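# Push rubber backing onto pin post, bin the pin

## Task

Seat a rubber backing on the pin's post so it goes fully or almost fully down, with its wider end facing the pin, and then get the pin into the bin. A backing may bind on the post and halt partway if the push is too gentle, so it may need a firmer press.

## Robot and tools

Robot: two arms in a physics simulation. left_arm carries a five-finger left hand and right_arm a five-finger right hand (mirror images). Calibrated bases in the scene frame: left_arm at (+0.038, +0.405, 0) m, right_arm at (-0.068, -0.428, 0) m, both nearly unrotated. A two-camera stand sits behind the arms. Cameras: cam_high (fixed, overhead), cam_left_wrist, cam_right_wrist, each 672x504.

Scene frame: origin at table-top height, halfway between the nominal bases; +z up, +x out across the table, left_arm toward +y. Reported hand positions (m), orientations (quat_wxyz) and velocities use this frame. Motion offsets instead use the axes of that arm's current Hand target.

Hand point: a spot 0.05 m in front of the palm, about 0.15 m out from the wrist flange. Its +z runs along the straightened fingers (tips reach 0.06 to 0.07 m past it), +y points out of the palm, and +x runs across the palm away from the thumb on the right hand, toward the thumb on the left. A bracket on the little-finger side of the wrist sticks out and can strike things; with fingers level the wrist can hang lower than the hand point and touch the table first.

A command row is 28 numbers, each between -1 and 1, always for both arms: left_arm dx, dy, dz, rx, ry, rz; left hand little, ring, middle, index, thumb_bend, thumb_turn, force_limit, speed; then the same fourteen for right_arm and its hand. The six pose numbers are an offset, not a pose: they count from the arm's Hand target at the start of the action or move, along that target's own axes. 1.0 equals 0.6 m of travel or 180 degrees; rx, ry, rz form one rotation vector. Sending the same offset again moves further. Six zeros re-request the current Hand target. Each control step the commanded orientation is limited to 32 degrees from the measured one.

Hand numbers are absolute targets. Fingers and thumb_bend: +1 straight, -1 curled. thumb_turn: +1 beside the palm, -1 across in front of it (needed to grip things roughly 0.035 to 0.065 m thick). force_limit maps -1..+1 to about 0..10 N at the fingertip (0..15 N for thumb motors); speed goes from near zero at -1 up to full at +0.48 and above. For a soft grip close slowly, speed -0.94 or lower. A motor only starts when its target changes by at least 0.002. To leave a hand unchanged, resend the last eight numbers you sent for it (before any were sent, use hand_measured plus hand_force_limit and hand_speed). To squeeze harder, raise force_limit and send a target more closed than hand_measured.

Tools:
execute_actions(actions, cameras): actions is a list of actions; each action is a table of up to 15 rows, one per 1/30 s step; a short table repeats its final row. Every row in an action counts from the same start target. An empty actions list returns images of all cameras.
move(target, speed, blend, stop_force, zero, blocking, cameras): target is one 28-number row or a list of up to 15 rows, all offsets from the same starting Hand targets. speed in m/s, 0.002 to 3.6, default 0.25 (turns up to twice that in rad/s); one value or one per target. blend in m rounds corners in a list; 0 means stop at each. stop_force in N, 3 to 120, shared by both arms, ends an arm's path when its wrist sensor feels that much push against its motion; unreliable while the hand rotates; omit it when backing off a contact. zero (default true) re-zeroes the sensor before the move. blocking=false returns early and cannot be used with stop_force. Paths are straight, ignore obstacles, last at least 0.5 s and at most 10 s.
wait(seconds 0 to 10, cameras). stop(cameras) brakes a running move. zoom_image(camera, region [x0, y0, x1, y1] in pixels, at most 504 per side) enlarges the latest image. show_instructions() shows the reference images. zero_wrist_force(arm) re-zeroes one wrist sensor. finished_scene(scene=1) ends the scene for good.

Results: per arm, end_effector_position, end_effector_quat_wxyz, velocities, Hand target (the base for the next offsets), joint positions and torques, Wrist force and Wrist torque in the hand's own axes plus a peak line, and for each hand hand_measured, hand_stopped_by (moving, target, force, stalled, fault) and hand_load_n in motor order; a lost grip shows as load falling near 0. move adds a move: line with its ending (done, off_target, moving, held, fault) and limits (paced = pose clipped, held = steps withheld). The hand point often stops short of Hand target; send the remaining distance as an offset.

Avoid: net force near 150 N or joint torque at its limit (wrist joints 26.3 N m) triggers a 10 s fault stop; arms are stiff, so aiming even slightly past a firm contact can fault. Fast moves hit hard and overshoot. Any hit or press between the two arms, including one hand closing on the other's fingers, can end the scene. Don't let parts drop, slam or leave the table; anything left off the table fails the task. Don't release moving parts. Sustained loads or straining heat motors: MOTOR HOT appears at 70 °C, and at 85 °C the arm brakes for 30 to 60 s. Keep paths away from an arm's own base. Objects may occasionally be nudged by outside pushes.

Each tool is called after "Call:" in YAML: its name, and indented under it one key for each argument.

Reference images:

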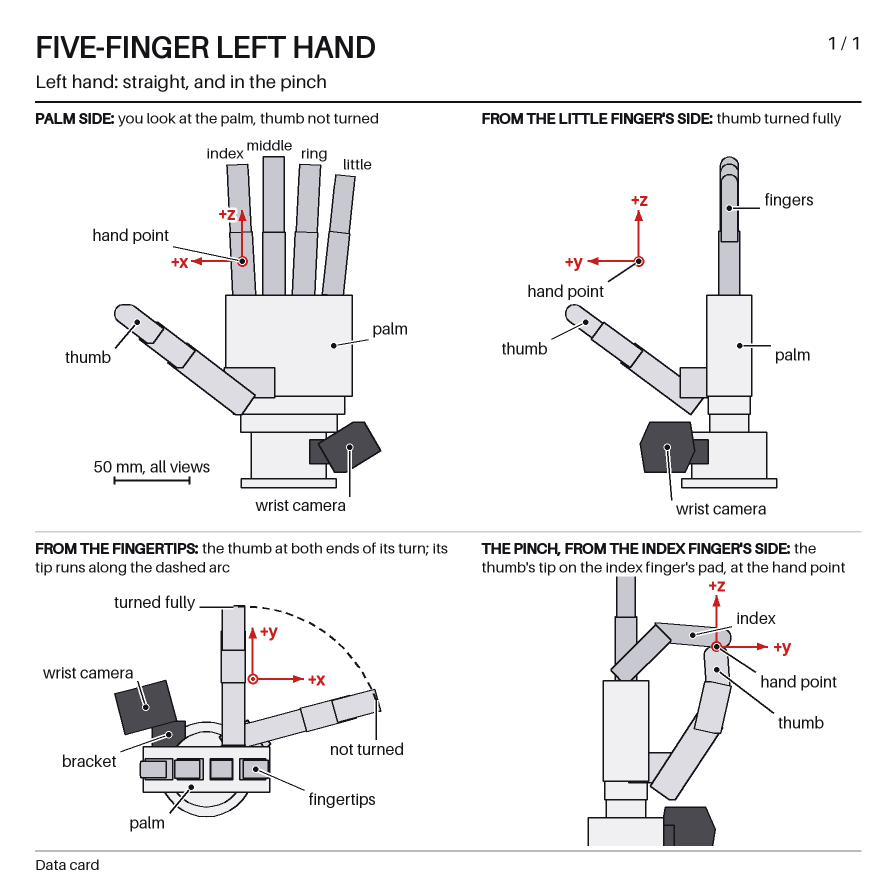

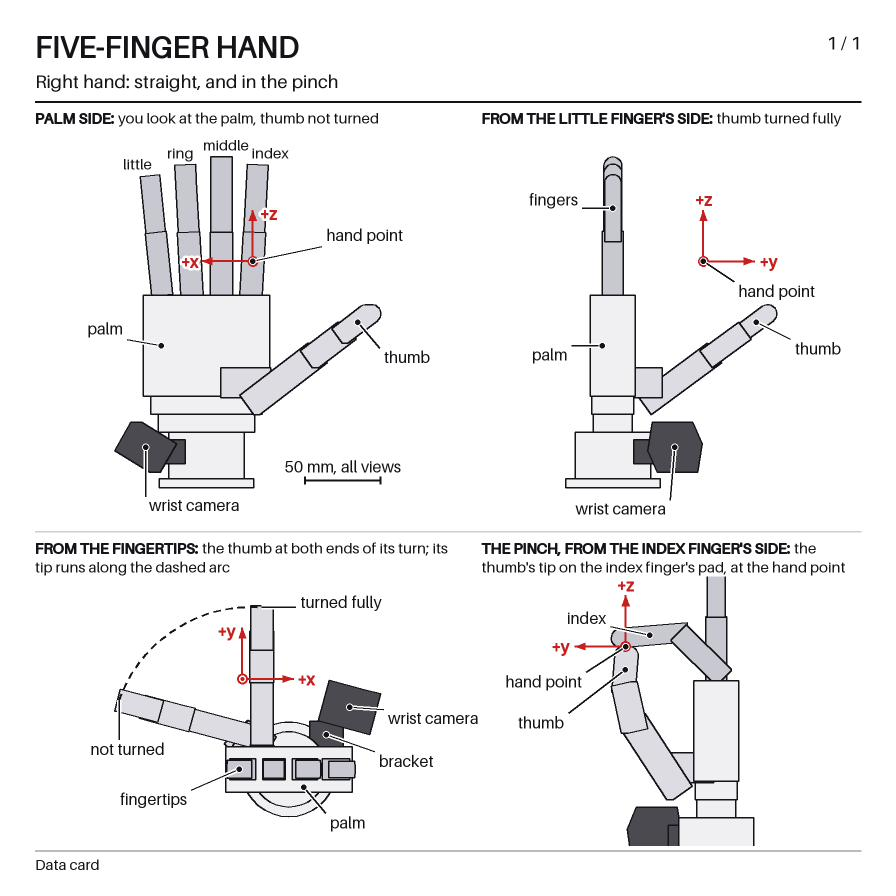

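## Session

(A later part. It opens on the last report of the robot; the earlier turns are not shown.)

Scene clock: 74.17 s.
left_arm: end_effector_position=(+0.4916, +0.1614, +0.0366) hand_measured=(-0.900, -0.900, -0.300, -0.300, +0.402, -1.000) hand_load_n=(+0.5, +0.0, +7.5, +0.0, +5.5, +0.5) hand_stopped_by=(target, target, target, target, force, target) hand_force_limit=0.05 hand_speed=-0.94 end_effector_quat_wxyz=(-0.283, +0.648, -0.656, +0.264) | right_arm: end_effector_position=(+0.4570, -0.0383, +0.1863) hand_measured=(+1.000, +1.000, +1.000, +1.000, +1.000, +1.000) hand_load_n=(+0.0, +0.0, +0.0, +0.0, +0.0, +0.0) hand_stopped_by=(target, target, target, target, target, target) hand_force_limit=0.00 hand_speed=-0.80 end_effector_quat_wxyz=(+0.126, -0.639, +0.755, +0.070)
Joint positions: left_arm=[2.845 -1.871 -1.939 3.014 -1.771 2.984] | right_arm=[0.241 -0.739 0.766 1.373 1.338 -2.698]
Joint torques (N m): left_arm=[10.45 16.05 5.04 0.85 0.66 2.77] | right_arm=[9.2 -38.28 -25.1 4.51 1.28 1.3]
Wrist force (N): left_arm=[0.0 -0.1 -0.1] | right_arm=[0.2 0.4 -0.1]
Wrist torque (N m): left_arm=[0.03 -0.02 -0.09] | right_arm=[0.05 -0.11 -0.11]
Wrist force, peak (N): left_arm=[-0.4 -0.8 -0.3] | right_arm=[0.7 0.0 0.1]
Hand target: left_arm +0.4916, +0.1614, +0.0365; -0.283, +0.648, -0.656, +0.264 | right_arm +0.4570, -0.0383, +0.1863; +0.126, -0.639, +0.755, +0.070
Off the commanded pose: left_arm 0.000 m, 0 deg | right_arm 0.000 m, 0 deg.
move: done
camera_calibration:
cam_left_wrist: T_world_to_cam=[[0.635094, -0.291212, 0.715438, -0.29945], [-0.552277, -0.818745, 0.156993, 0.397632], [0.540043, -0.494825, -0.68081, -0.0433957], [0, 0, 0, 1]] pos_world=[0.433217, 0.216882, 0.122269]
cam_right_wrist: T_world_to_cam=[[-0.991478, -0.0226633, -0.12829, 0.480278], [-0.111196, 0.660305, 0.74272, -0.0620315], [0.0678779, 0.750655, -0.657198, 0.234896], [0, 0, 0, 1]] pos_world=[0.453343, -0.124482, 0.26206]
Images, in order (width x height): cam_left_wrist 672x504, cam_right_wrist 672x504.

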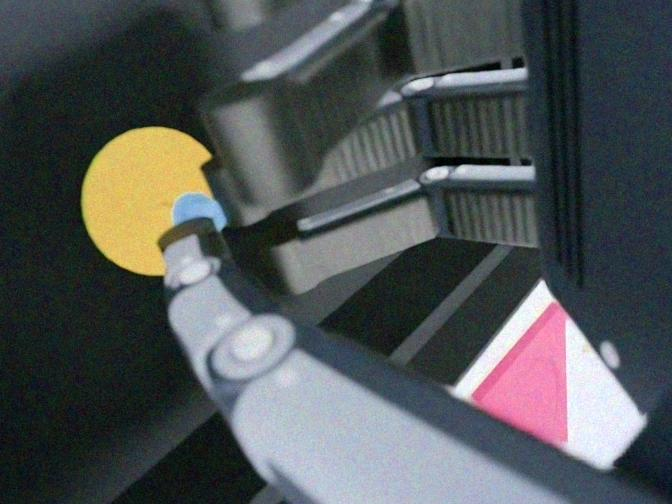

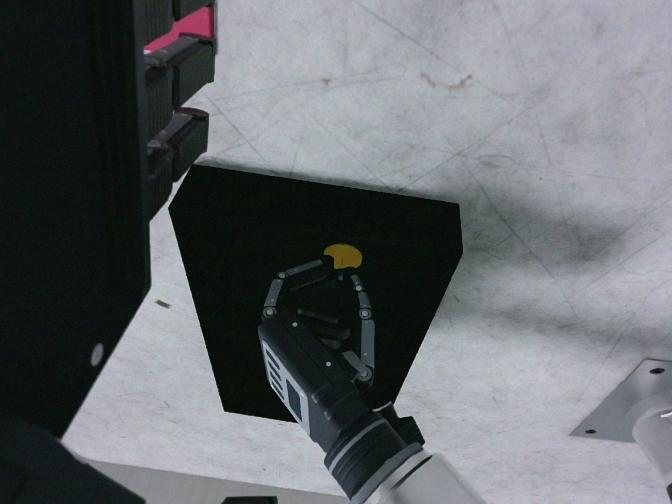

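Call:
move:
  target: [-0.0009, 0.0058, 0.0085, 0, 0, 0, -0.9, -0.9, -0.30, -0.30, 0.2, -1, 0.05, -0.94, 0, 0, 0, 0, 0, 0, 1, 1, 1, 1, 1, 1, 0, -0.8]
  speed: 0.05
  cameras: ["cam_left_wrist", "cam_right_wrist"]

Call:
zoom_image:
  camera: "cam_left_wrist"
  region: [150, 180, 240, 250]

Call:
zoom_image:
  camera: "cam_right_wrist"
  region: [328, 248, 352, 280]

Scene clock: 77.50 s.
left_arm: end_effector_position=(+0.4928, +0.1621, +0.0306) hand_measured=(-0.900, -0.900, -0.300, -0.300, +0.402, -1.000) hand_load_n=(+0.0, +0.0, +7.0, +0.0, +6.0, +0.5) hand_stopped_by=(target, target, target, target, force, target) hand_force_limit=0.05 hand_speed=-0.94 end_effector_quat_wxyz=(-0.283, +0.648, -0.656, +0.264) | right_arm: end_effector_position=(+0.4570, -0.0383, +0.1863) hand_measured=(+1.000, +1.000, +1.000, +1.000, +1.000, +1.000) hand_load_n=(+0.5, +0.0, -0.5, +0.0, +0.0, +0.0) hand_stopped_by=(target, target, target, target, target, target) hand_force_limit=0.00 hand_speed=-0.80 end_effector_quat_wxyz=(+0.126, -0.639, +0.755, +0.070)
Joint positions: left_arm=[2.848 -1.882 -1.943 3.029 -1.769 2.986] | right_arm=[0.241 -0.739 0.766 1.373 1.338 -2.698]
Joint torques (N m): left_arm=[9.39 16.31 3.61 0.81 0.78 2.77] | right_arm=[9.05 -38.55 -25.01 4.39 1.35 1.47]
Wrist force (N): left_arm=[0.0 -0.2 0.0] | right_arm=[0.2 0.2 0.1]
Wrist torque (N m): left_arm=[0.01 -0.01 -0.09] | right_arm=[0.01 -0.11 -0.11]
Wrist force, peak (N): left_arm=[-0.6 -0.1 -0.2] | right_arm=[0.5 0.3 -0.1]
Hand target: left_arm +0.4928, +0.1621, +0.0304; -0.283, +0.648, -0.656, +0.264 | right_arm +0.4570, -0.0383, +0.1863; +0.126, -0.639, +0.755, +0.070
Off the commanded pose: left_arm 0.000 m, 0 deg | right_arm 0.000 m, 0 deg.
move: done
camera_calibration:
cam_left_wrist: T_world_to_cam=[[0.635094, -0.291212, 0.715438, -0.295644], [-0.552277, -0.818745, 0.156993, 0.399825], [0.540043, -0.494825, -0.68081, -0.0478503], [0, 0, 0, 1]] pos_world=[0.434417, 0.217582, 0.116169]
cam_right_wrist: T_world_to_cam=[[-0.991478, -0.0226633, -0.12829, 0.480278], [-0.111196, 0.660305, 0.74272, -0.0620315], [0.0678779, 0.750655, -0.657198, 0.234896], [0, 0, 0, 1]] pos_world=[0.453343, -0.124482, 0.26206]
Images, in order (width x height): cam_left_wrist 672x504, cam_right_wrist 672x504.

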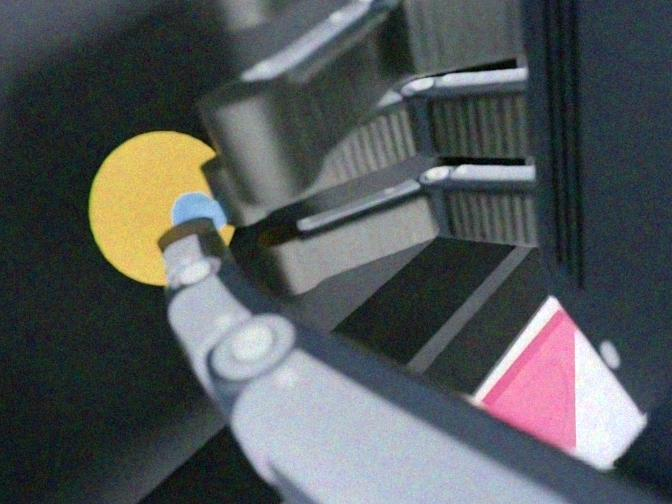

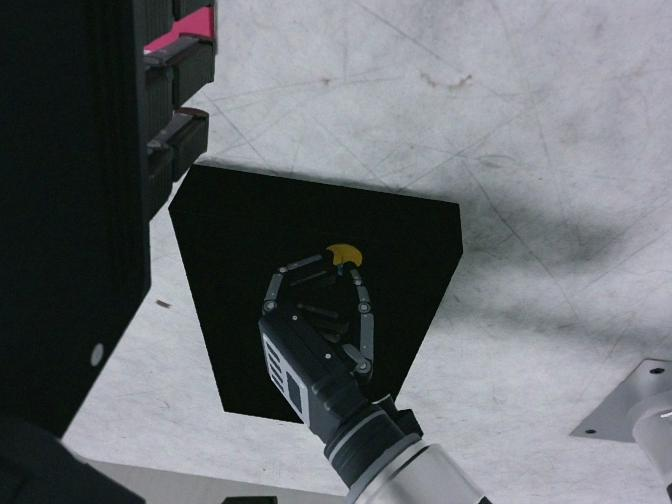

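Scaled by 5.600 from the camera's 672x504 image, which has a finer 960x720 frame.

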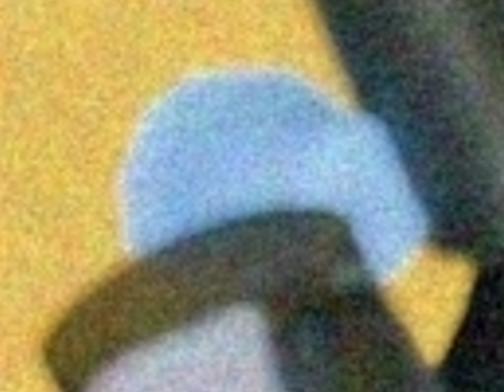

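Scaled by 15.750 from the camera's 672x504 image, which has a finer 960x720 frame.

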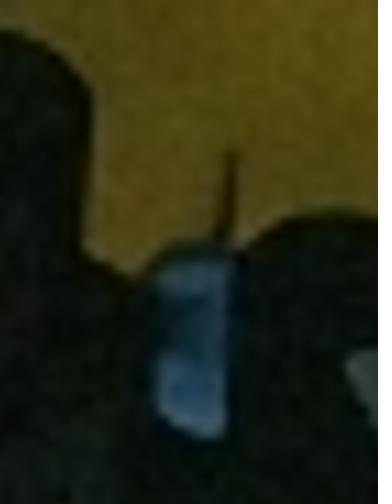

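Call:
move:
  target: [0.0005, 0.0115, 0.012, 0, 0, 0, -0.9, -0.9, -0.30, -0.30, 0.2, -1, 0.05, -0.94, 0, 0, 0, 0, 0, 0, 1, 1, 1, 1, 1, 1, 0, -0.8]
  speed: 0.005
  stop_force: 3
  cameras: ["cam_left_wrist", "cam_right_wrist"]

Call:
zoom_image:
  camera: "cam_left_wrist"
  region: [150, 180, 240, 250]

Call:
zoom_image:
  camera: "cam_right_wrist"
  region: [328, 248, 352, 280]

Scene clock: 81.00 s.
left_arm: end_effector_position=(+0.4929, +0.1621, +0.0259) hand_measured=(-0.900, -0.900, -0.300, -0.300, +0.402, -1.000) hand_load_n=(+0.0, +0.0, +6.0, +0.0, +5.5, +0.5) hand_stopped_by=(target, target, target, target, force, target) hand_force_limit=0.05 hand_speed=-0.94 end_effector_quat_wxyz=(-0.283, +0.648, -0.656, +0.264) | right_arm: end_effector_position=(+0.4570, -0.0383, +0.1863) hand_measured=(+1.000, +1.000, +1.000, +1.000, +1.000, +1.000) hand_load_n=(+0.0, +0.0, +0.0, +0.0, +0.0, +0.0) hand_stopped_by=(target, target, target, target, target, target) hand_force_limit=0.00 hand_speed=-0.80 end_effector_quat_wxyz=(+0.126, -0.639, +0.755, +0.070)
Joint positions: left_arm=[2.848 -1.89 -1.948 3.042 -1.769 2.986] | right_arm=[0.241 -0.739 0.766 1.373 1.338 -2.698]
Joint torques (N m): left_arm=[7.39 40.17 24.16 -2.06 0.66 2.62] | right_arm=[8.25 -38.4 -25.58 4.33 1.35 1.14]
Wrist force (N): left_arm=[-0.3 -3.3 -1.6] | right_arm=[0.2 0.1 0.0]
Wrist torque (N m): left_arm=[-0.09 -0.01 -0.04] | right_arm=[-0.01 -0.10 -0.12]
Wrist force, peak (N): left_arm=[-0.3 -5.0 -2.3] | right_arm=[0.4 0.5 0.1]
Hand target: left_arm +0.4929, +0.1621, +0.0259; -0.283, +0.648, -0.656, +0.264 (not the last commanded pose) | right_arm +0.4570, -0.0383, +0.1863; +0.126, -0.639, +0.755, +0.070
Off the commanded pose: left_arm 0.005 m, 0 deg | right_arm 0.000 m, 0 deg.
move: contact (left_arm)
camera_calibration:
cam_left_wrist: T_world_to_cam=[[0.635094, -0.291212, 0.715438, -0.292409], [-0.552277, -0.818745, 0.156993, 0.400674], [0.540043, -0.494825, -0.68081, -0.0511581], [0, 0, 0, 1]] pos_world=[0.434617, 0.217582, 0.111469]
cam_right_wrist: T_world_to_cam=[[-0.991478, -0.0226633, -0.12829, 0.480278], [-0.111196, 0.660305, 0.74272, -0.0620315], [0.0678779, 0.750655, -0.657198, 0.234896], [0, 0, 0, 1]] pos_world=[0.453343, -0.124482, 0.26206]
Images, in order (width x height): cam_left_wrist 672x504, cam_right_wrist 672x504.

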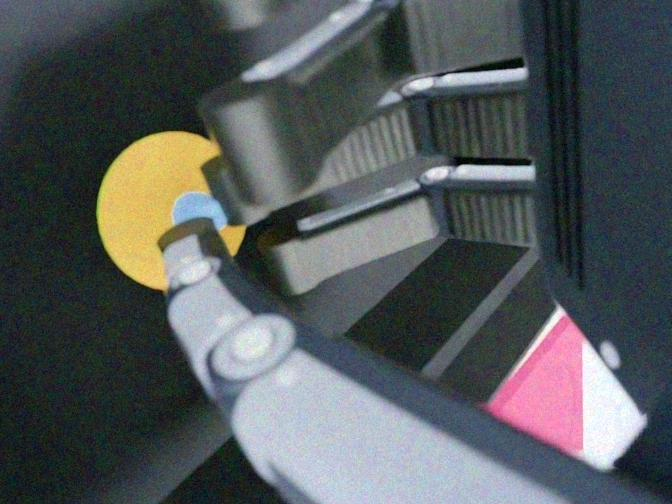

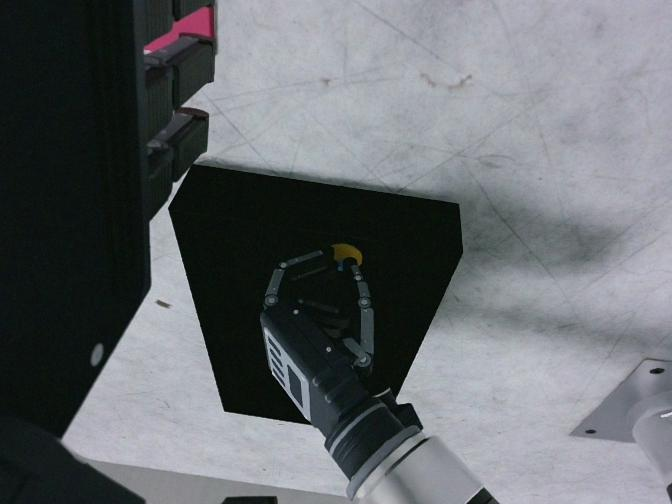

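Scaled by 5.600 from the camera's 672x504 image, which has a finer 960x720 frame.

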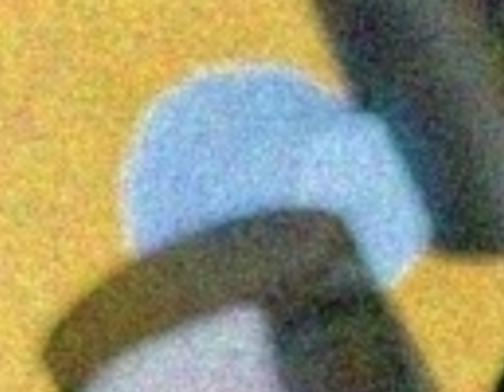

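Scaled by 15.750 from the camera's 672x504 image, which has a finer 960x720 frame.

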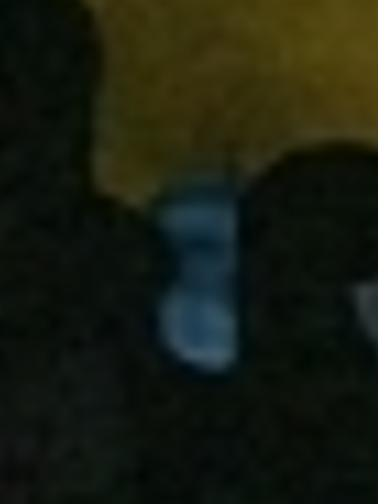

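Call:
move:
  target:
    - [0, -0.0011, -0.0001, 0, 0, 0, -0.9, -0.9, -0.30, -0.30, 0.2, -1, 0.05, -0.94, 0, 0, 0, 0, 0, 0, 1, 1, 1, 1, 1, 1, 0, -0.8]
    - [0.0002, 0.0055, 0.0063, 0, 0, 0, -0.9, -0.9, -0.30, -0.30, 0.2, -1, 0.05, -0.94, 0, 0, 0, 0, 0, 0, 1, 1, 1, 1, 1, 1, 0, -0.8]
  speed: 0.004
  stop_force: 5
  cameras: ["cam_left_wrist", "cam_right_wrist"]

Call:
zoom_image:
  camera: "cam_left_wrist"
  region: [150, 180, 240, 250]

Call:
zoom_image:
  camera: "cam_right_wrist"
  region: [328, 248, 352, 280]

Scene clock: 84.90 s.
left_arm: end_effector_position=(+0.4933, +0.1621, +0.0219) hand_measured=(-0.900, -0.900, -0.300, -0.300, +0.402, -1.000) hand_load_n=(+0.0, +0.0, +5.0, +0.0, +5.5, +0.5) hand_stopped_by=(target, target, target, target, force, target) hand_force_limit=0.05 hand_speed=-0.94 end_effector_quat_wxyz=(-0.283, +0.648, -0.656, +0.264) | right_arm: end_effector_position=(+0.4570, -0.0383, +0.1863) hand_measured=(+1.000, +1.000, +1.000, +1.000, +1.000, +1.000) hand_load_n=(+0.0, +0.0, +0.0, +0.0, +0.0, +0.0) hand_stopped_by=(target, target, target, target, target, target) hand_force_limit=0.00 hand_speed=-0.80 end_effector_quat_wxyz=(+0.126, -0.639, +0.755, +0.070)
Joint positions: left_arm=[2.849 -1.897 -1.95 3.052 -1.769 2.986] | right_arm=[0.241 -0.739 0.766 1.373 1.338 -2.698]
Joint torques (N m): left_arm=[8.57 38.88 23.44 -1.76 0.55 2.69] | right_arm=[9.14 -38.51 -25.22 4.59 1.2 1.11]
Wrist force (N): left_arm=[0.2 -5.5 -5.2] | right_arm=[0.1 0.2 0.1]
Wrist torque (N m): left_arm=[-0.23 -0.12 0.02] | right_arm=[0.01 -0.10 -0.12]
Wrist force, peak (N): left_arm=[0.1 -7.4 -6.2] | right_arm=[0.5 0.3 0.0]
Hand target: left_arm +0.4933, +0.1621, +0.0219; -0.283, +0.648, -0.656, +0.264 (not the last commanded pose) | right_arm +0.4570, -0.0383, +0.1863; +0.126, -0.639, +0.755, +0.070
Off the commanded pose: left_arm 0.001 m, 0 deg | right_arm 0.000 m, 0 deg.
move: contact (left_arm); path passed 1 of 2 targets
camera_calibration:
cam_left_wrist: T_world_to_cam=[[0.635094, -0.291212, 0.715438, -0.289809], [-0.552277, -0.818745, 0.156993, 0.401452], [0.540043, -0.494825, -0.68081, -0.0539752], [0, 0, 0, 1]] pos_world=[0.434917, 0.217582, 0.107569]
cam_right_wrist: T_world_to_cam=[[-0.991478, -0.0226633, -0.12829, 0.480278], [-0.111196, 0.660305, 0.74272, -0.0620315], [0.0678779, 0.750655, -0.657198, 0.234896], [0, 0, 0, 1]] pos_world=[0.453343, -0.124482, 0.26206]
Images, in order (width x height): cam_left_wrist 672x504, cam_right_wrist 672x504.

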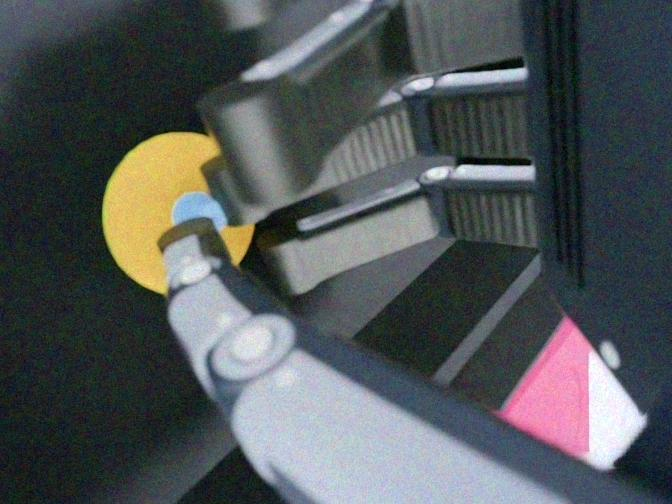

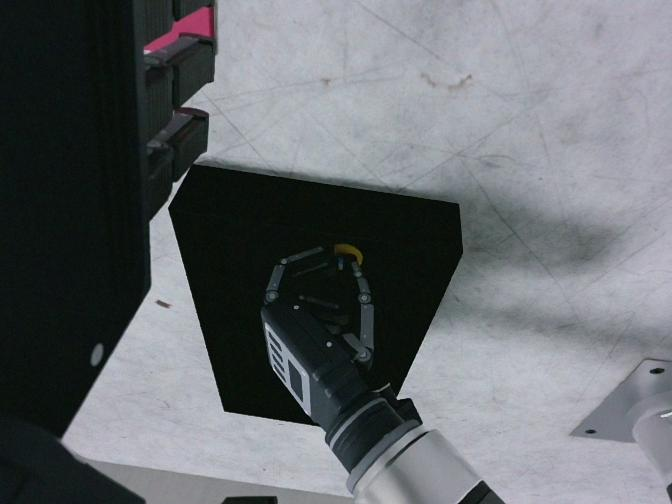

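Scaled by 5.600 from the camera's 672x504 image, which has a finer 960x720 frame.

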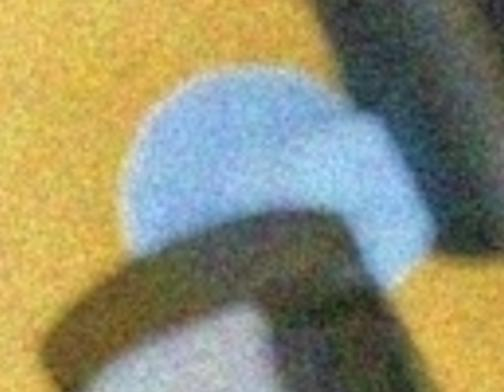

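Scaled by 15.750 from the camera's 672x504 image, which has a finer 960x720 frame.

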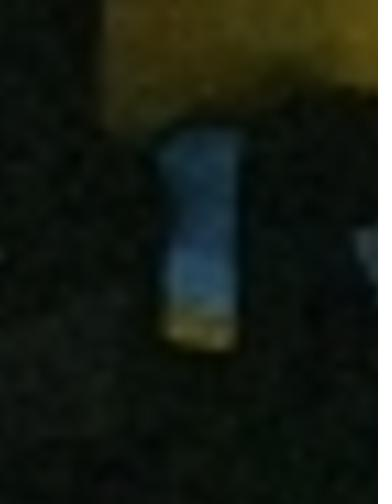

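Call:
move:
  target: [0.0002, 0.0059, 0.0058, 0, 0, 0, -0.9, -0.9, -0.30, -0.30, 0.2, -1, 0.05, -0.94, 0, 0, 0, 0, 0, 0, 1, 1, 1, 1, 1, 1, 0, -0.8]
  speed: 0.004
  stop_force: 6
  cameras: ["cam_left_wrist", "cam_right_wrist"]

Call:
zoom_image:
  camera: "cam_left_wrist"
  region: [150, 180, 240, 250]

Call:
zoom_image:
  camera: "cam_right_wrist"
  region: [328, 248, 352, 280]

Scene clock: 88.00 s.
left_arm: end_effector_position=(+0.4934, +0.1621, +0.0208) hand_measured=(-0.900, -0.900, -0.300, -0.300, +0.402, -1.000) hand_load_n=(+0.0, +0.0, +4.0, +0.0, +6.0, +0.0) hand_stopped_by=(target, target, target, target, force, target) hand_force_limit=0.05 hand_speed=-0.94 end_effector_quat_wxyz=(-0.283, +0.648, -0.656, +0.264) | right_arm: end_effector_position=(+0.4570, -0.0383, +0.1863) hand_measured=(+1.000, +1.000, +1.000, +1.000, +1.000, +1.000) hand_load_n=(+0.0, +0.0, +0.0, +0.0, +0.0, +0.0) hand_stopped_by=(target, target, target, target, target, target) hand_force_limit=0.00 hand_speed=-0.80 end_effector_quat_wxyz=(+0.126, -0.639, +0.755, +0.070)
Joint positions: left_arm=[2.849 -1.899 -1.952 3.055 -1.768 2.986] | right_arm=[0.241 -0.739 0.766 1.373 1.338 -2.698]
Joint torques (N m): left_arm=[7.7 37.28 22.83 -1.65 0.47 2.29] | right_arm=[8.27 -38.2 -25.38 4.33 1.34 1.17]
Wrist force (N): left_arm=[-0.1 -7.9 -8.6] | right_arm=[0.2 0.1 0.0]
Wrist torque (N m): left_arm=[-0.35 -0.15 0.06] | right_arm=[0.00 -0.10 -0.12]
Wrist force, peak (N): left_arm=[-0.1 -10.0 -10.1] | right_arm=[0.5 0.4 -0.1]
Hand target: left_arm +0.4934, +0.1621, +0.0208; -0.283, +0.648, -0.656, +0.264 (not the last commanded pose) | right_arm +0.4570, -0.0383, +0.1863; +0.126, -0.639, +0.755, +0.070
Off the commanded pose: left_arm 0.004 m, 0 deg | right_arm 0.000 m, 0 deg.
move: contact (left_arm)
camera_calibration:
cam_left_wrist: T_world_to_cam=[[0.634946, -0.291174, 0.715584, -0.288974], [-0.552272, -0.818771, 0.156877, 0.401711], [0.540221, -0.494806, -0.680682, -0.0549413], [0, 0, 0, 1]] pos_world=[0.435017, 0.217582, 0.106369]
cam_right_wrist: T_world_to_cam=[[-0.991478, -0.0226633, -0.12829, 0.480278], [-0.111196, 0.660305, 0.74272, -0.0620315], [0.0678779, 0.750655, -0.657198, 0.234896], [0, 0, 0, 1]] pos_world=[0.453343, -0.124482, 0.26206]
Images, in order (width x height): cam_left_wrist 672x504, cam_right_wrist 672x504.

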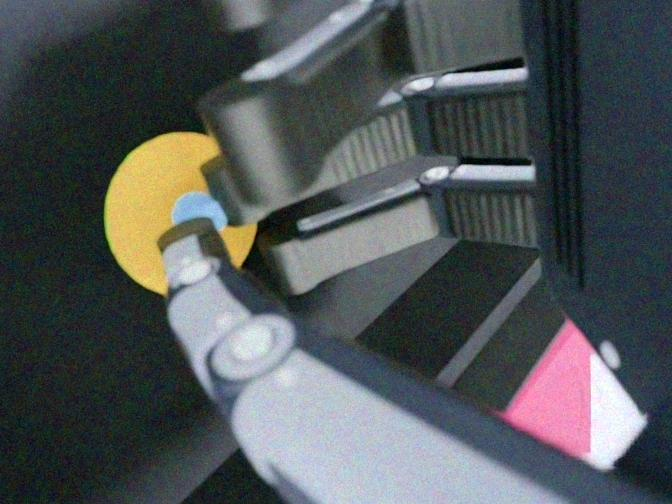

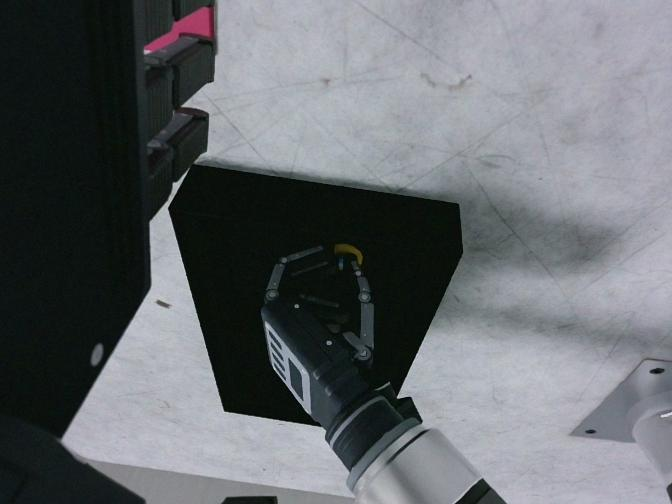

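Scaled by 5.600 from the camera's 672x504 image, which has a finer 960x720 frame.

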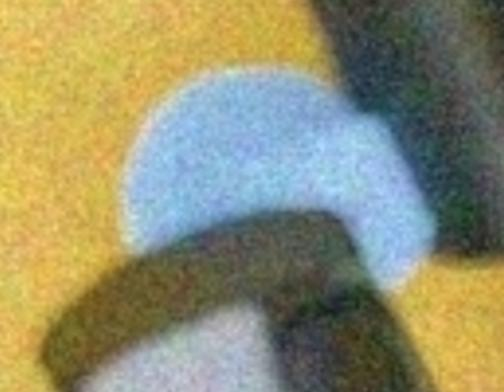

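Scaled by 15.750 from the camera's 672x504 image, which has a finer 960x720 frame.

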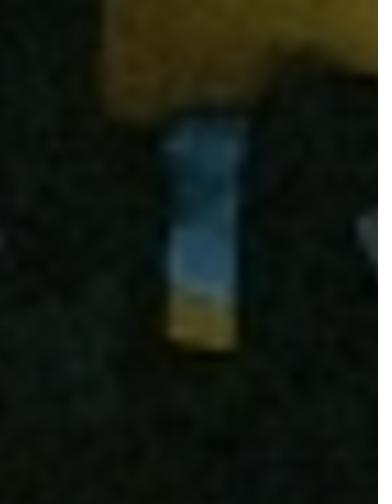

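Call:
move:
  target: [0.0002, 0.0059, 0.0058, 0, 0, 0, -0.9, -0.9, -0.30, -0.30, 0.2, -1, 0.05, -0.94, 0, 0, 0, 0, 0, 0, 1, 1, 1, 1, 1, 1, 0, -0.8]
  speed: 0.004
  stop_force: 9
  cameras: ["cam_left_wrist", "cam_right_wrist"]

Call:
zoom_image:
  camera: "cam_left_wrist"
  region: [150, 180, 240, 250]

Call:
zoom_image:
  camera: "cam_right_wrist"
  region: [328, 248, 352, 280]

Scene clock: 91.17 s.
left_arm: end_effector_position=(+0.4934, +0.1621, +0.0188) hand_measured=(-0.900, -0.900, -0.300, -0.300, +0.402, -1.000) hand_load_n=(+0.0, +0.0, +0.0, +0.0, +10.5, +1.0) hand_stopped_by=(target, target, target, target, force, target) hand_force_limit=0.05 hand_speed=-0.94 end_effector_quat_wxyz=(-0.283, +0.648, -0.656, +0.264) | right_arm: end_effector_position=(+0.4570, -0.0383, +0.1863) hand_measured=(+1.000, +1.000, +1.000, +1.000, +1.000, +1.000) hand_load_n=(+0.0, +0.0, +0.0, +0.0, -0.5, +0.0) hand_stopped_by=(target, target, target, target, target, target) hand_force_limit=0.00 hand_speed=-0.80 end_effector_quat_wxyz=(+0.126, -0.639, +0.755, +0.070)
Joint positions: left_arm=[2.849 -1.902 -1.953 3.06 -1.768 2.986] | right_arm=[0.241 -0.739 0.766 1.373 1.338 -2.698]
Joint torques (N m): left_arm=[8.01 34.97 22.13 -1.43 -0.75 2.26] | right_arm=[8.18 -39.65 -25.58 4.31 1.29 1.18]
Wrist force (N): left_arm=[0.7 -10.4 -14.8] | right_arm=[0.3 -0.2 0.0]
Wrist torque (N m): left_arm=[-0.49 -0.26 0.09] | right_arm=[-0.04 -0.11 -0.12]
Wrist force, peak (N): left_arm=[0.3 -13.8 -18.1] | right_arm=[0.4 0.5 -0.1]
Hand target: left_arm +0.4934, +0.1621, +0.0188; -0.283, +0.648, -0.656, +0.264 (not the last commanded pose) | right_arm +0.4570, -0.0383, +0.1863; +0.126, -0.639, +0.755, +0.070
Off the commanded pose: left_arm 0.003 m, 0 deg | right_arm 0.000 m, 0 deg.
move: contact (left_arm)
camera_calibration:
cam_left_wrist: T_world_to_cam=[[0.634946, -0.291174, 0.715584, -0.287614], [-0.552272, -0.818771, 0.156877, 0.402009], [0.540221, -0.494806, -0.680682, -0.0562346], [0, 0, 0, 1]] pos_world=[0.435017, 0.217582, 0.104469]
cam_right_wrist: T_world_to_cam=[[-0.991478, -0.0226633, -0.12829, 0.480278], [-0.111196, 0.660305, 0.74272, -0.0620315], [0.0678779, 0.750655, -0.657198, 0.234896], [0, 0, 0, 1]] pos_world=[0.453343, -0.124482, 0.26206]
Images, in order (width x height): cam_left_wrist 672x504, cam_right_wrist 672x504.

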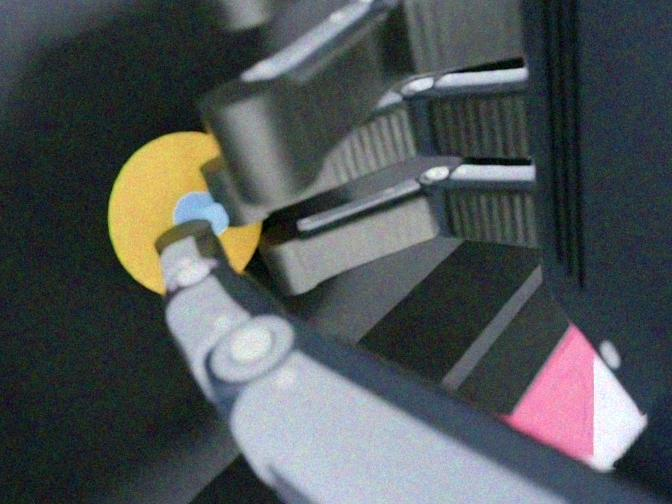

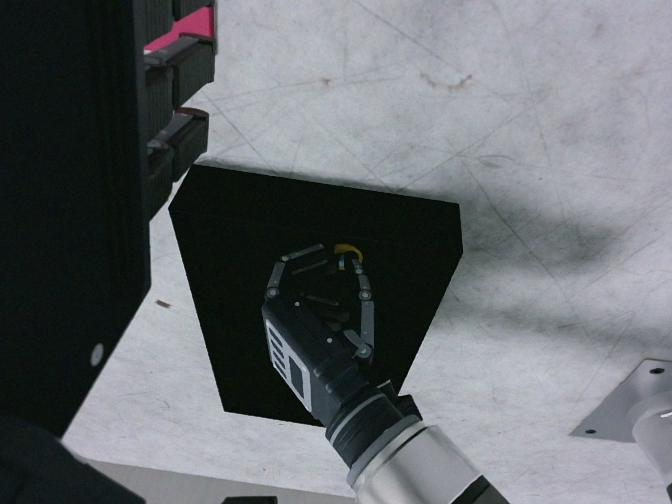

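Scaled by 5.600 from the camera's 672x504 image, which has a finer 960x720 frame.

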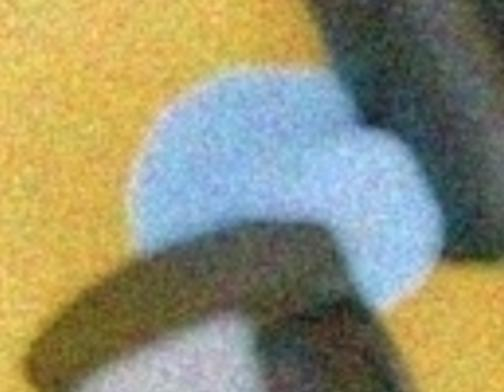

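Scaled by 15.750 from the camera's 672x504 image, which has a finer 960x720 frame.

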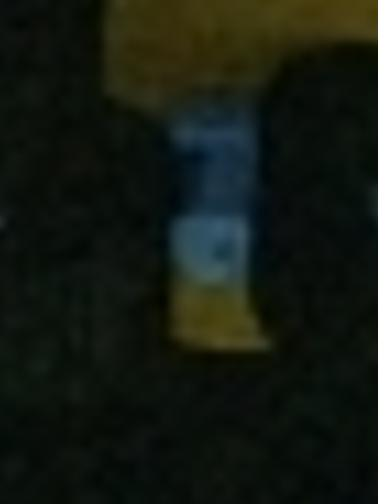

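Call:
move:
  target:
    - [0, -0.0005, -0.0005, 0, 0, 0, -0.9, -0.9, -0.30, -0.30, 0.2, -1, 0.05, -0.94, 0, 0, 0, 0, 0, 0, 1, 1, 1, 1, 1, 1, 0, -0.8]
    - [0, -0.0005, -0.0005, 0, 0, 0, -0.9, -0.9, -0.30, -0.30, 0.75, -1, 0.05, -0.2, 0, 0, 0, 0, 0, 0, 1, 1, 1, 1, 1, 1, 0, -0.8]
  speed: 0.02
  cameras: ["cam_left_wrist", "cam_right_wrist"]

Call:
zoom_image:
  camera: "cam_left_wrist"
  region: [150, 180, 240, 250]

Call:
zoom_image:
  camera: "cam_right_wrist"
  region: [328, 248, 352, 280]

Scene clock: 94.10 s.
left_arm: end_effector_position=(+0.4934, +0.1621, +0.0193) hand_measured=(-0.900, -0.900, -0.300, -0.300, +0.750, -1.000) hand_load_n=(+0.5, +0.0, -0.5, +0.0, +0.0, +0.5) hand_stopped_by=(target, target, target, target, target, target) hand_force_limit=0.05 hand_speed=-0.20 end_effector_quat_wxyz=(-0.284, +0.648, -0.656, +0.264) | right_arm: end_effector_position=(+0.4570, -0.0383, +0.1863) hand_measured=(+1.000, +1.000, +1.000, +1.000, +1.000, +1.000) hand_load_n=(+0.0, +0.0, +0.0, +0.0, +0.0, +0.0) hand_stopped_by=(target, target, target, target, target, target) hand_force_limit=0.00 hand_speed=-0.80 end_effector_quat_wxyz=(+0.126, -0.639, +0.755, +0.070)
Joint positions: left_arm=[2.849 -1.901 -1.953 3.059 -1.769 2.986] | right_arm=[0.241 -0.739 0.766 1.373 1.338 -2.698]
Joint torques (N m): left_arm=[-8.47 39.62 21.23 -1.85 -0.67 -0.02] | right_arm=[8.18 -37.75 -25.74 4.53 1.36 1.12]
Wrist force (N): left_arm=[-0.4 -0.9 -0.1] | right_arm=[0.2 0.4 0.2]
Wrist torque (N m): left_arm=[-0.02 0.06 -0.11] | right_arm=[0.03 -0.11 -0.11]
Wrist force, peak (N): left_arm=[0.5 -10.5 -14.9] | right_arm=[0.3 0.5 -0.1]
Hand target: left_arm +0.4934, +0.1621, +0.0193; -0.283, +0.648, -0.656, +0.264 | right_arm +0.4570, -0.0383, +0.1863; +0.126, -0.639, +0.755, +0.070
Off the commanded pose: left_arm 0.000 m, 0 deg | right_arm 0.000 m, 0 deg.
move: done
camera_calibration:
cam_left_wrist: T_world_to_cam=[[0.634946, -0.291174, 0.715584, -0.287901], [-0.552272, -0.818771, 0.156877, 0.401946], [0.540221, -0.494806, -0.680682, -0.0559623], [0, 0, 0, 1]] pos_world=[0.435017, 0.217582, 0.104869]
cam_right_wrist: T_world_to_cam=[[-0.991478, -0.0226633, -0.12829, 0.480278], [-0.111196, 0.660305, 0.74272, -0.0620315], [0.0678779, 0.750655, -0.657198, 0.234896], [0, 0, 0, 1]] pos_world=[0.453343, -0.124482, 0.26206]
Images, in order (width x height): cam_left_wrist 672x504, cam_right_wrist 672x504.

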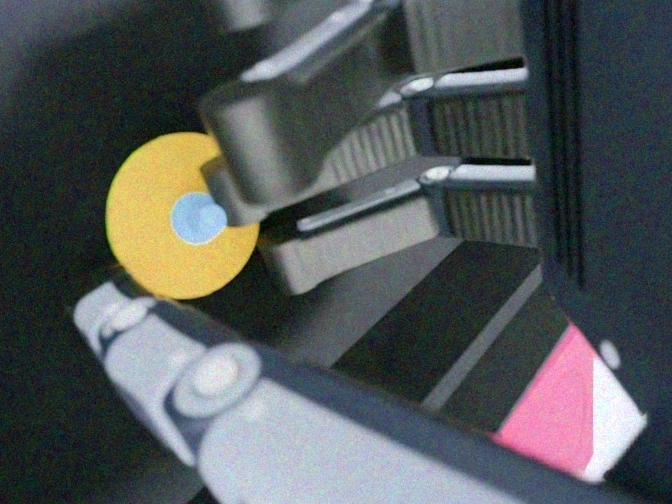

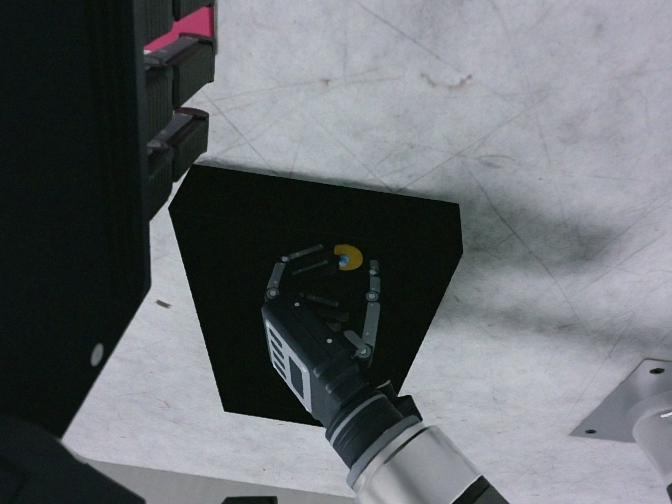

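Scaled by 5.600 from the camera's 672x504 image, which has a finer 960x720 frame.

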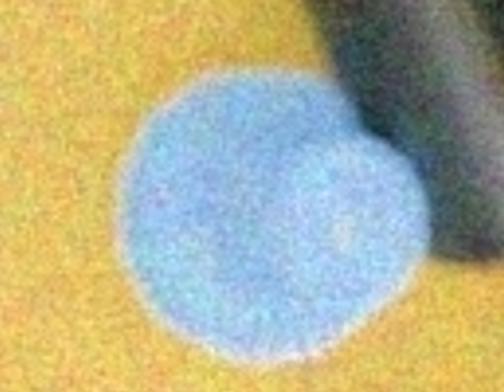

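Scaled by 15.750 from the camera's 672x504 image, which has a finer 960x720 frame.

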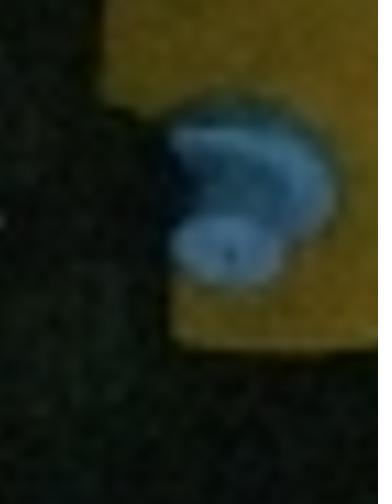

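Call:
zoom_image:
  camera: "cam_left_wrist"
  region: [90, 115, 290, 315]

Call:
zoom_image:
  camera: "cam_right_wrist"
  region: [325, 238, 365, 278]

Scaled by 2.520 from the camera's 672x504 image, which has a finer 960x720 frame.

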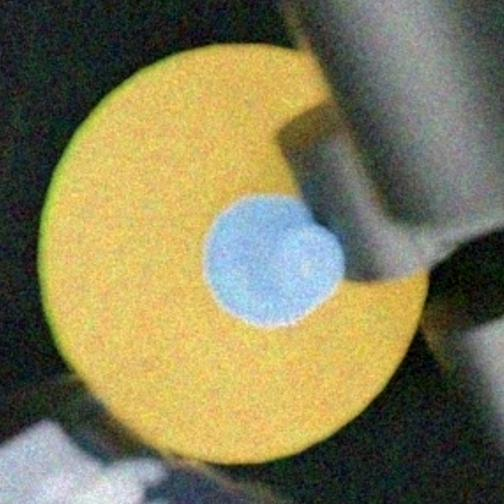

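Scaled by 12.600 from the camera's 672x504 image, which has a finer 960x720 frame.

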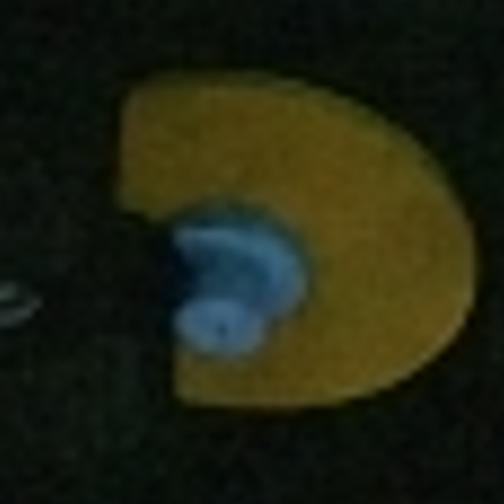

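Call:
move:
  target: [0, 0, 0, 0, 0, 0, -0.9, -0.9, -0.30, -0.30, 0.2, -1, 0.05, -0.85, 0, 0, 0, 0, 0, 0, 1, 1, 1, 1, 1, 1, 0, -0.8]
  speed: 0.02

Call:
move:
  target: [0.0002, 0.0059, 0.0058, 0, 0, 0, -0.9, -0.9, -0.30, -0.30, 0.2, -1, 0.05, -0.85, 0, 0, 0, 0, 0, 0, 1, 1, 1, 1, 1, 1, 0, -0.8]
  speed: 0.004
  stop_force: 22
  cameras: ["cam_left_wrist", "cam_right_wrist"]

Call:
zoom_image:
  camera: "cam_left_wrist"
  region: [150, 180, 240, 250]

Call:
zoom_image:
  camera: "cam_right_wrist"
  region: [328, 248, 352, 280]

Scene clock: 100.47 s.
left_arm: end_effector_position=(+0.4934, +0.1621, +0.0193) hand_measured=(-0.900, -0.900, -0.300, -0.300, +0.414, -1.000) hand_load_n=(+0.0, +0.0, +3.0, +0.0, +8.5, +1.0) hand_stopped_by=(target, target, target, target, force, target) hand_force_limit=0.05 hand_speed=-0.85 end_effector_quat_wxyz=(-0.283, +0.648, -0.656, +0.264) | right_arm: end_effector_position=(+0.4570, -0.0383, +0.1863) hand_measured=(+1.000, +1.000, +1.000, +1.000, +1.000, +1.000) hand_load_n=(+0.0, +0.0, +0.0, +0.0, +0.0, +0.0) hand_stopped_by=(target, target, target, target, target, target) hand_force_limit=0.00 hand_speed=-0.80 end_effector_quat_wxyz=(+0.126, -0.639, +0.755, +0.070)
Joint positions: left_arm=[2.849 -1.901 -1.953 3.059 -1.769 2.986] | right_arm=[0.241 -0.739 0.766 1.373 1.338 -2.698]
Joint torques (N m): left_arm=[-9.33 40.93 5.01 0.64 0.54 -1.95] | right_arm=[7.39 -37.62 -25.58 4.25 1.34 1.12]
Wrist force (N): left_arm=[-0.1 -1.3 -1.8] | right_arm=[0.1 0.1 -0.1]
Wrist torque (N m): left_arm=[-0.04 -0.02 -0.08] | right_arm=[-0.01 -0.08 -0.13]
Wrist force, peak (N): left_arm=[-0.3 -1.7 -2.6] | right_arm=[0.5 0.3 0.0]
Hand target: left_arm +0.4934, +0.1621, +0.0193; -0.283, +0.648, -0.656, +0.264 | right_arm +0.4570, -0.0383, +0.1863; +0.126, -0.639, +0.755, +0.070
Off the commanded pose: left_arm 0.000 m, 0 deg | right_arm 0.000 m, 0 deg.
move: done

Scene clock: 102.23 s.
left_arm: end_effector_position=(+0.4935, +0.1621, +0.0183) hand_measured=(-0.900, -0.900, -0.300, -0.300, +0.414, -1.000) hand_load_n=(+0.0, +0.0, -3.5, +0.0, +10.0, +1.0) hand_stopped_by=(target, target, target, target, force, target) hand_force_limit=0.05 hand_speed=-0.85 end_effector_quat_wxyz=(-0.284, +0.648, -0.656, +0.264) | right_arm: end_effector_position=(+0.4570, -0.0383, +0.1863) hand_measured=(+1.000, +1.000, +1.000, +1.000, +1.000, +1.000) hand_load_n=(+0.0, +0.0, +0.0, +0.0, +0.0, +0.0) hand_stopped_by=(target, target, target, target, target, target) hand_force_limit=0.00 hand_speed=-0.80 end_effector_quat_wxyz=(+0.126, -0.639, +0.755, +0.070)
Joint positions: left_arm=[2.849 -1.903 -1.954 3.062 -1.769 2.986] | right_arm=[0.241 -0.739 0.766 1.373 1.338 -2.698]
Joint torques (N m): left_arm=[-7.49 30.95 17.37 -3.03 0.85 -1.4] | right_arm=[6.7 -38.76 -24.8 4.33 1.46 1.1]
Wrist force (N): left_arm=[-1.3 -21.8 -15.9] | right_arm=[0.1 0.3 -0.1]
Wrist torque (N m): left_arm=[-0.77 -0.25 0.35] | right_arm=[0.03 -0.08 -0.12]
Wrist force, peak (N): left_arm=[-1.7 -25.6 -18.0] | right_arm=[0.3 0.4 0.0]
Hand target: left_arm +0.4935, +0.1621, +0.0183; -0.284, +0.648, -0.656, +0.264 (not the last commanded pose) | right_arm +0.4570, -0.0383, +0.1863; +0.126, -0.639, +0.755, +0.070
Off the commanded pose: left_arm 0.004 m, 0 deg | right_arm 0.000 m, 0 deg.
move: contact (left_arm)
camera_calibration:
cam_left_wrist: T_world_to_cam=[[0.634671, -0.291102, 0.715858, -0.287173], [-0.552369, -0.818722, 0.156793, 0.402198], [0.540445, -0.494929, -0.680415, -0.0567953], [0, 0, 0, 1]] pos_world=[0.435117, 0.217582, 0.103869]
cam_right_wrist: T_world_to_cam=[[-0.991478, -0.0226633, -0.12829, 0.480278], [-0.111196, 0.660305, 0.74272, -0.0620315], [0.0678779, 0.750655, -0.657198, 0.234896], [0, 0, 0, 1]] pos_world=[0.453343, -0.124482, 0.26206]
Images, in order (width x height): cam_left_wrist 672x504, cam_right_wrist 672x504.

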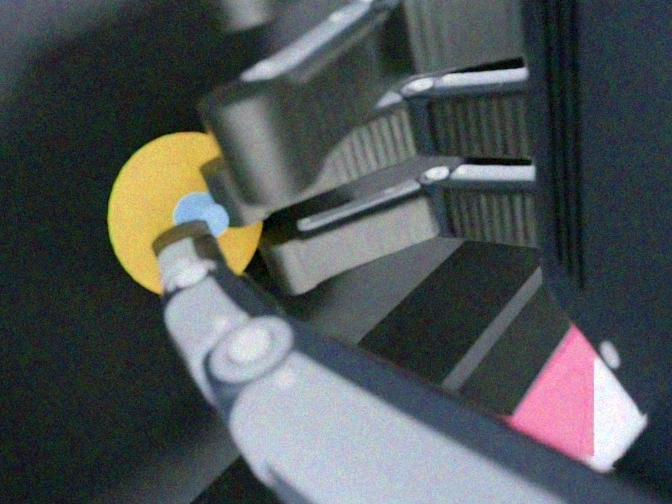

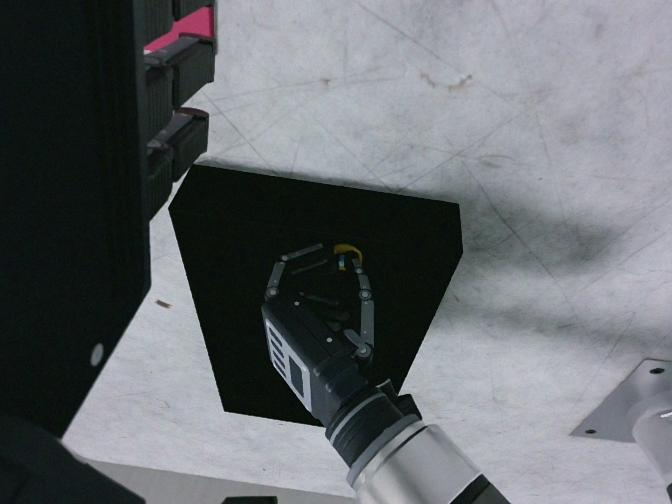

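Scaled by 5.600 from the camera's 672x504 image, which has a finer 960x720 frame.

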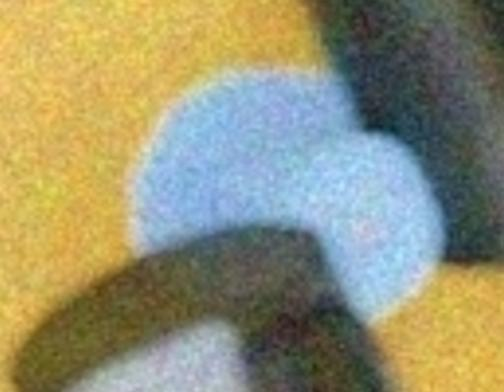

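Scaled by 15.750 from the camera's 672x504 image, which has a finer 960x720 frame.

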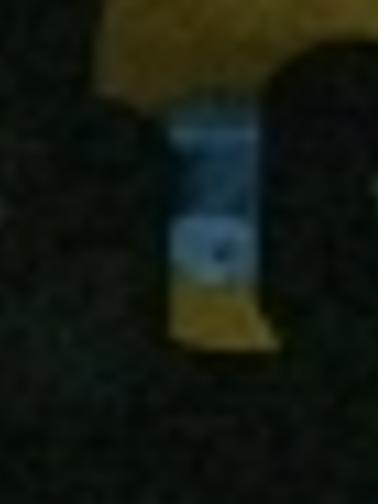

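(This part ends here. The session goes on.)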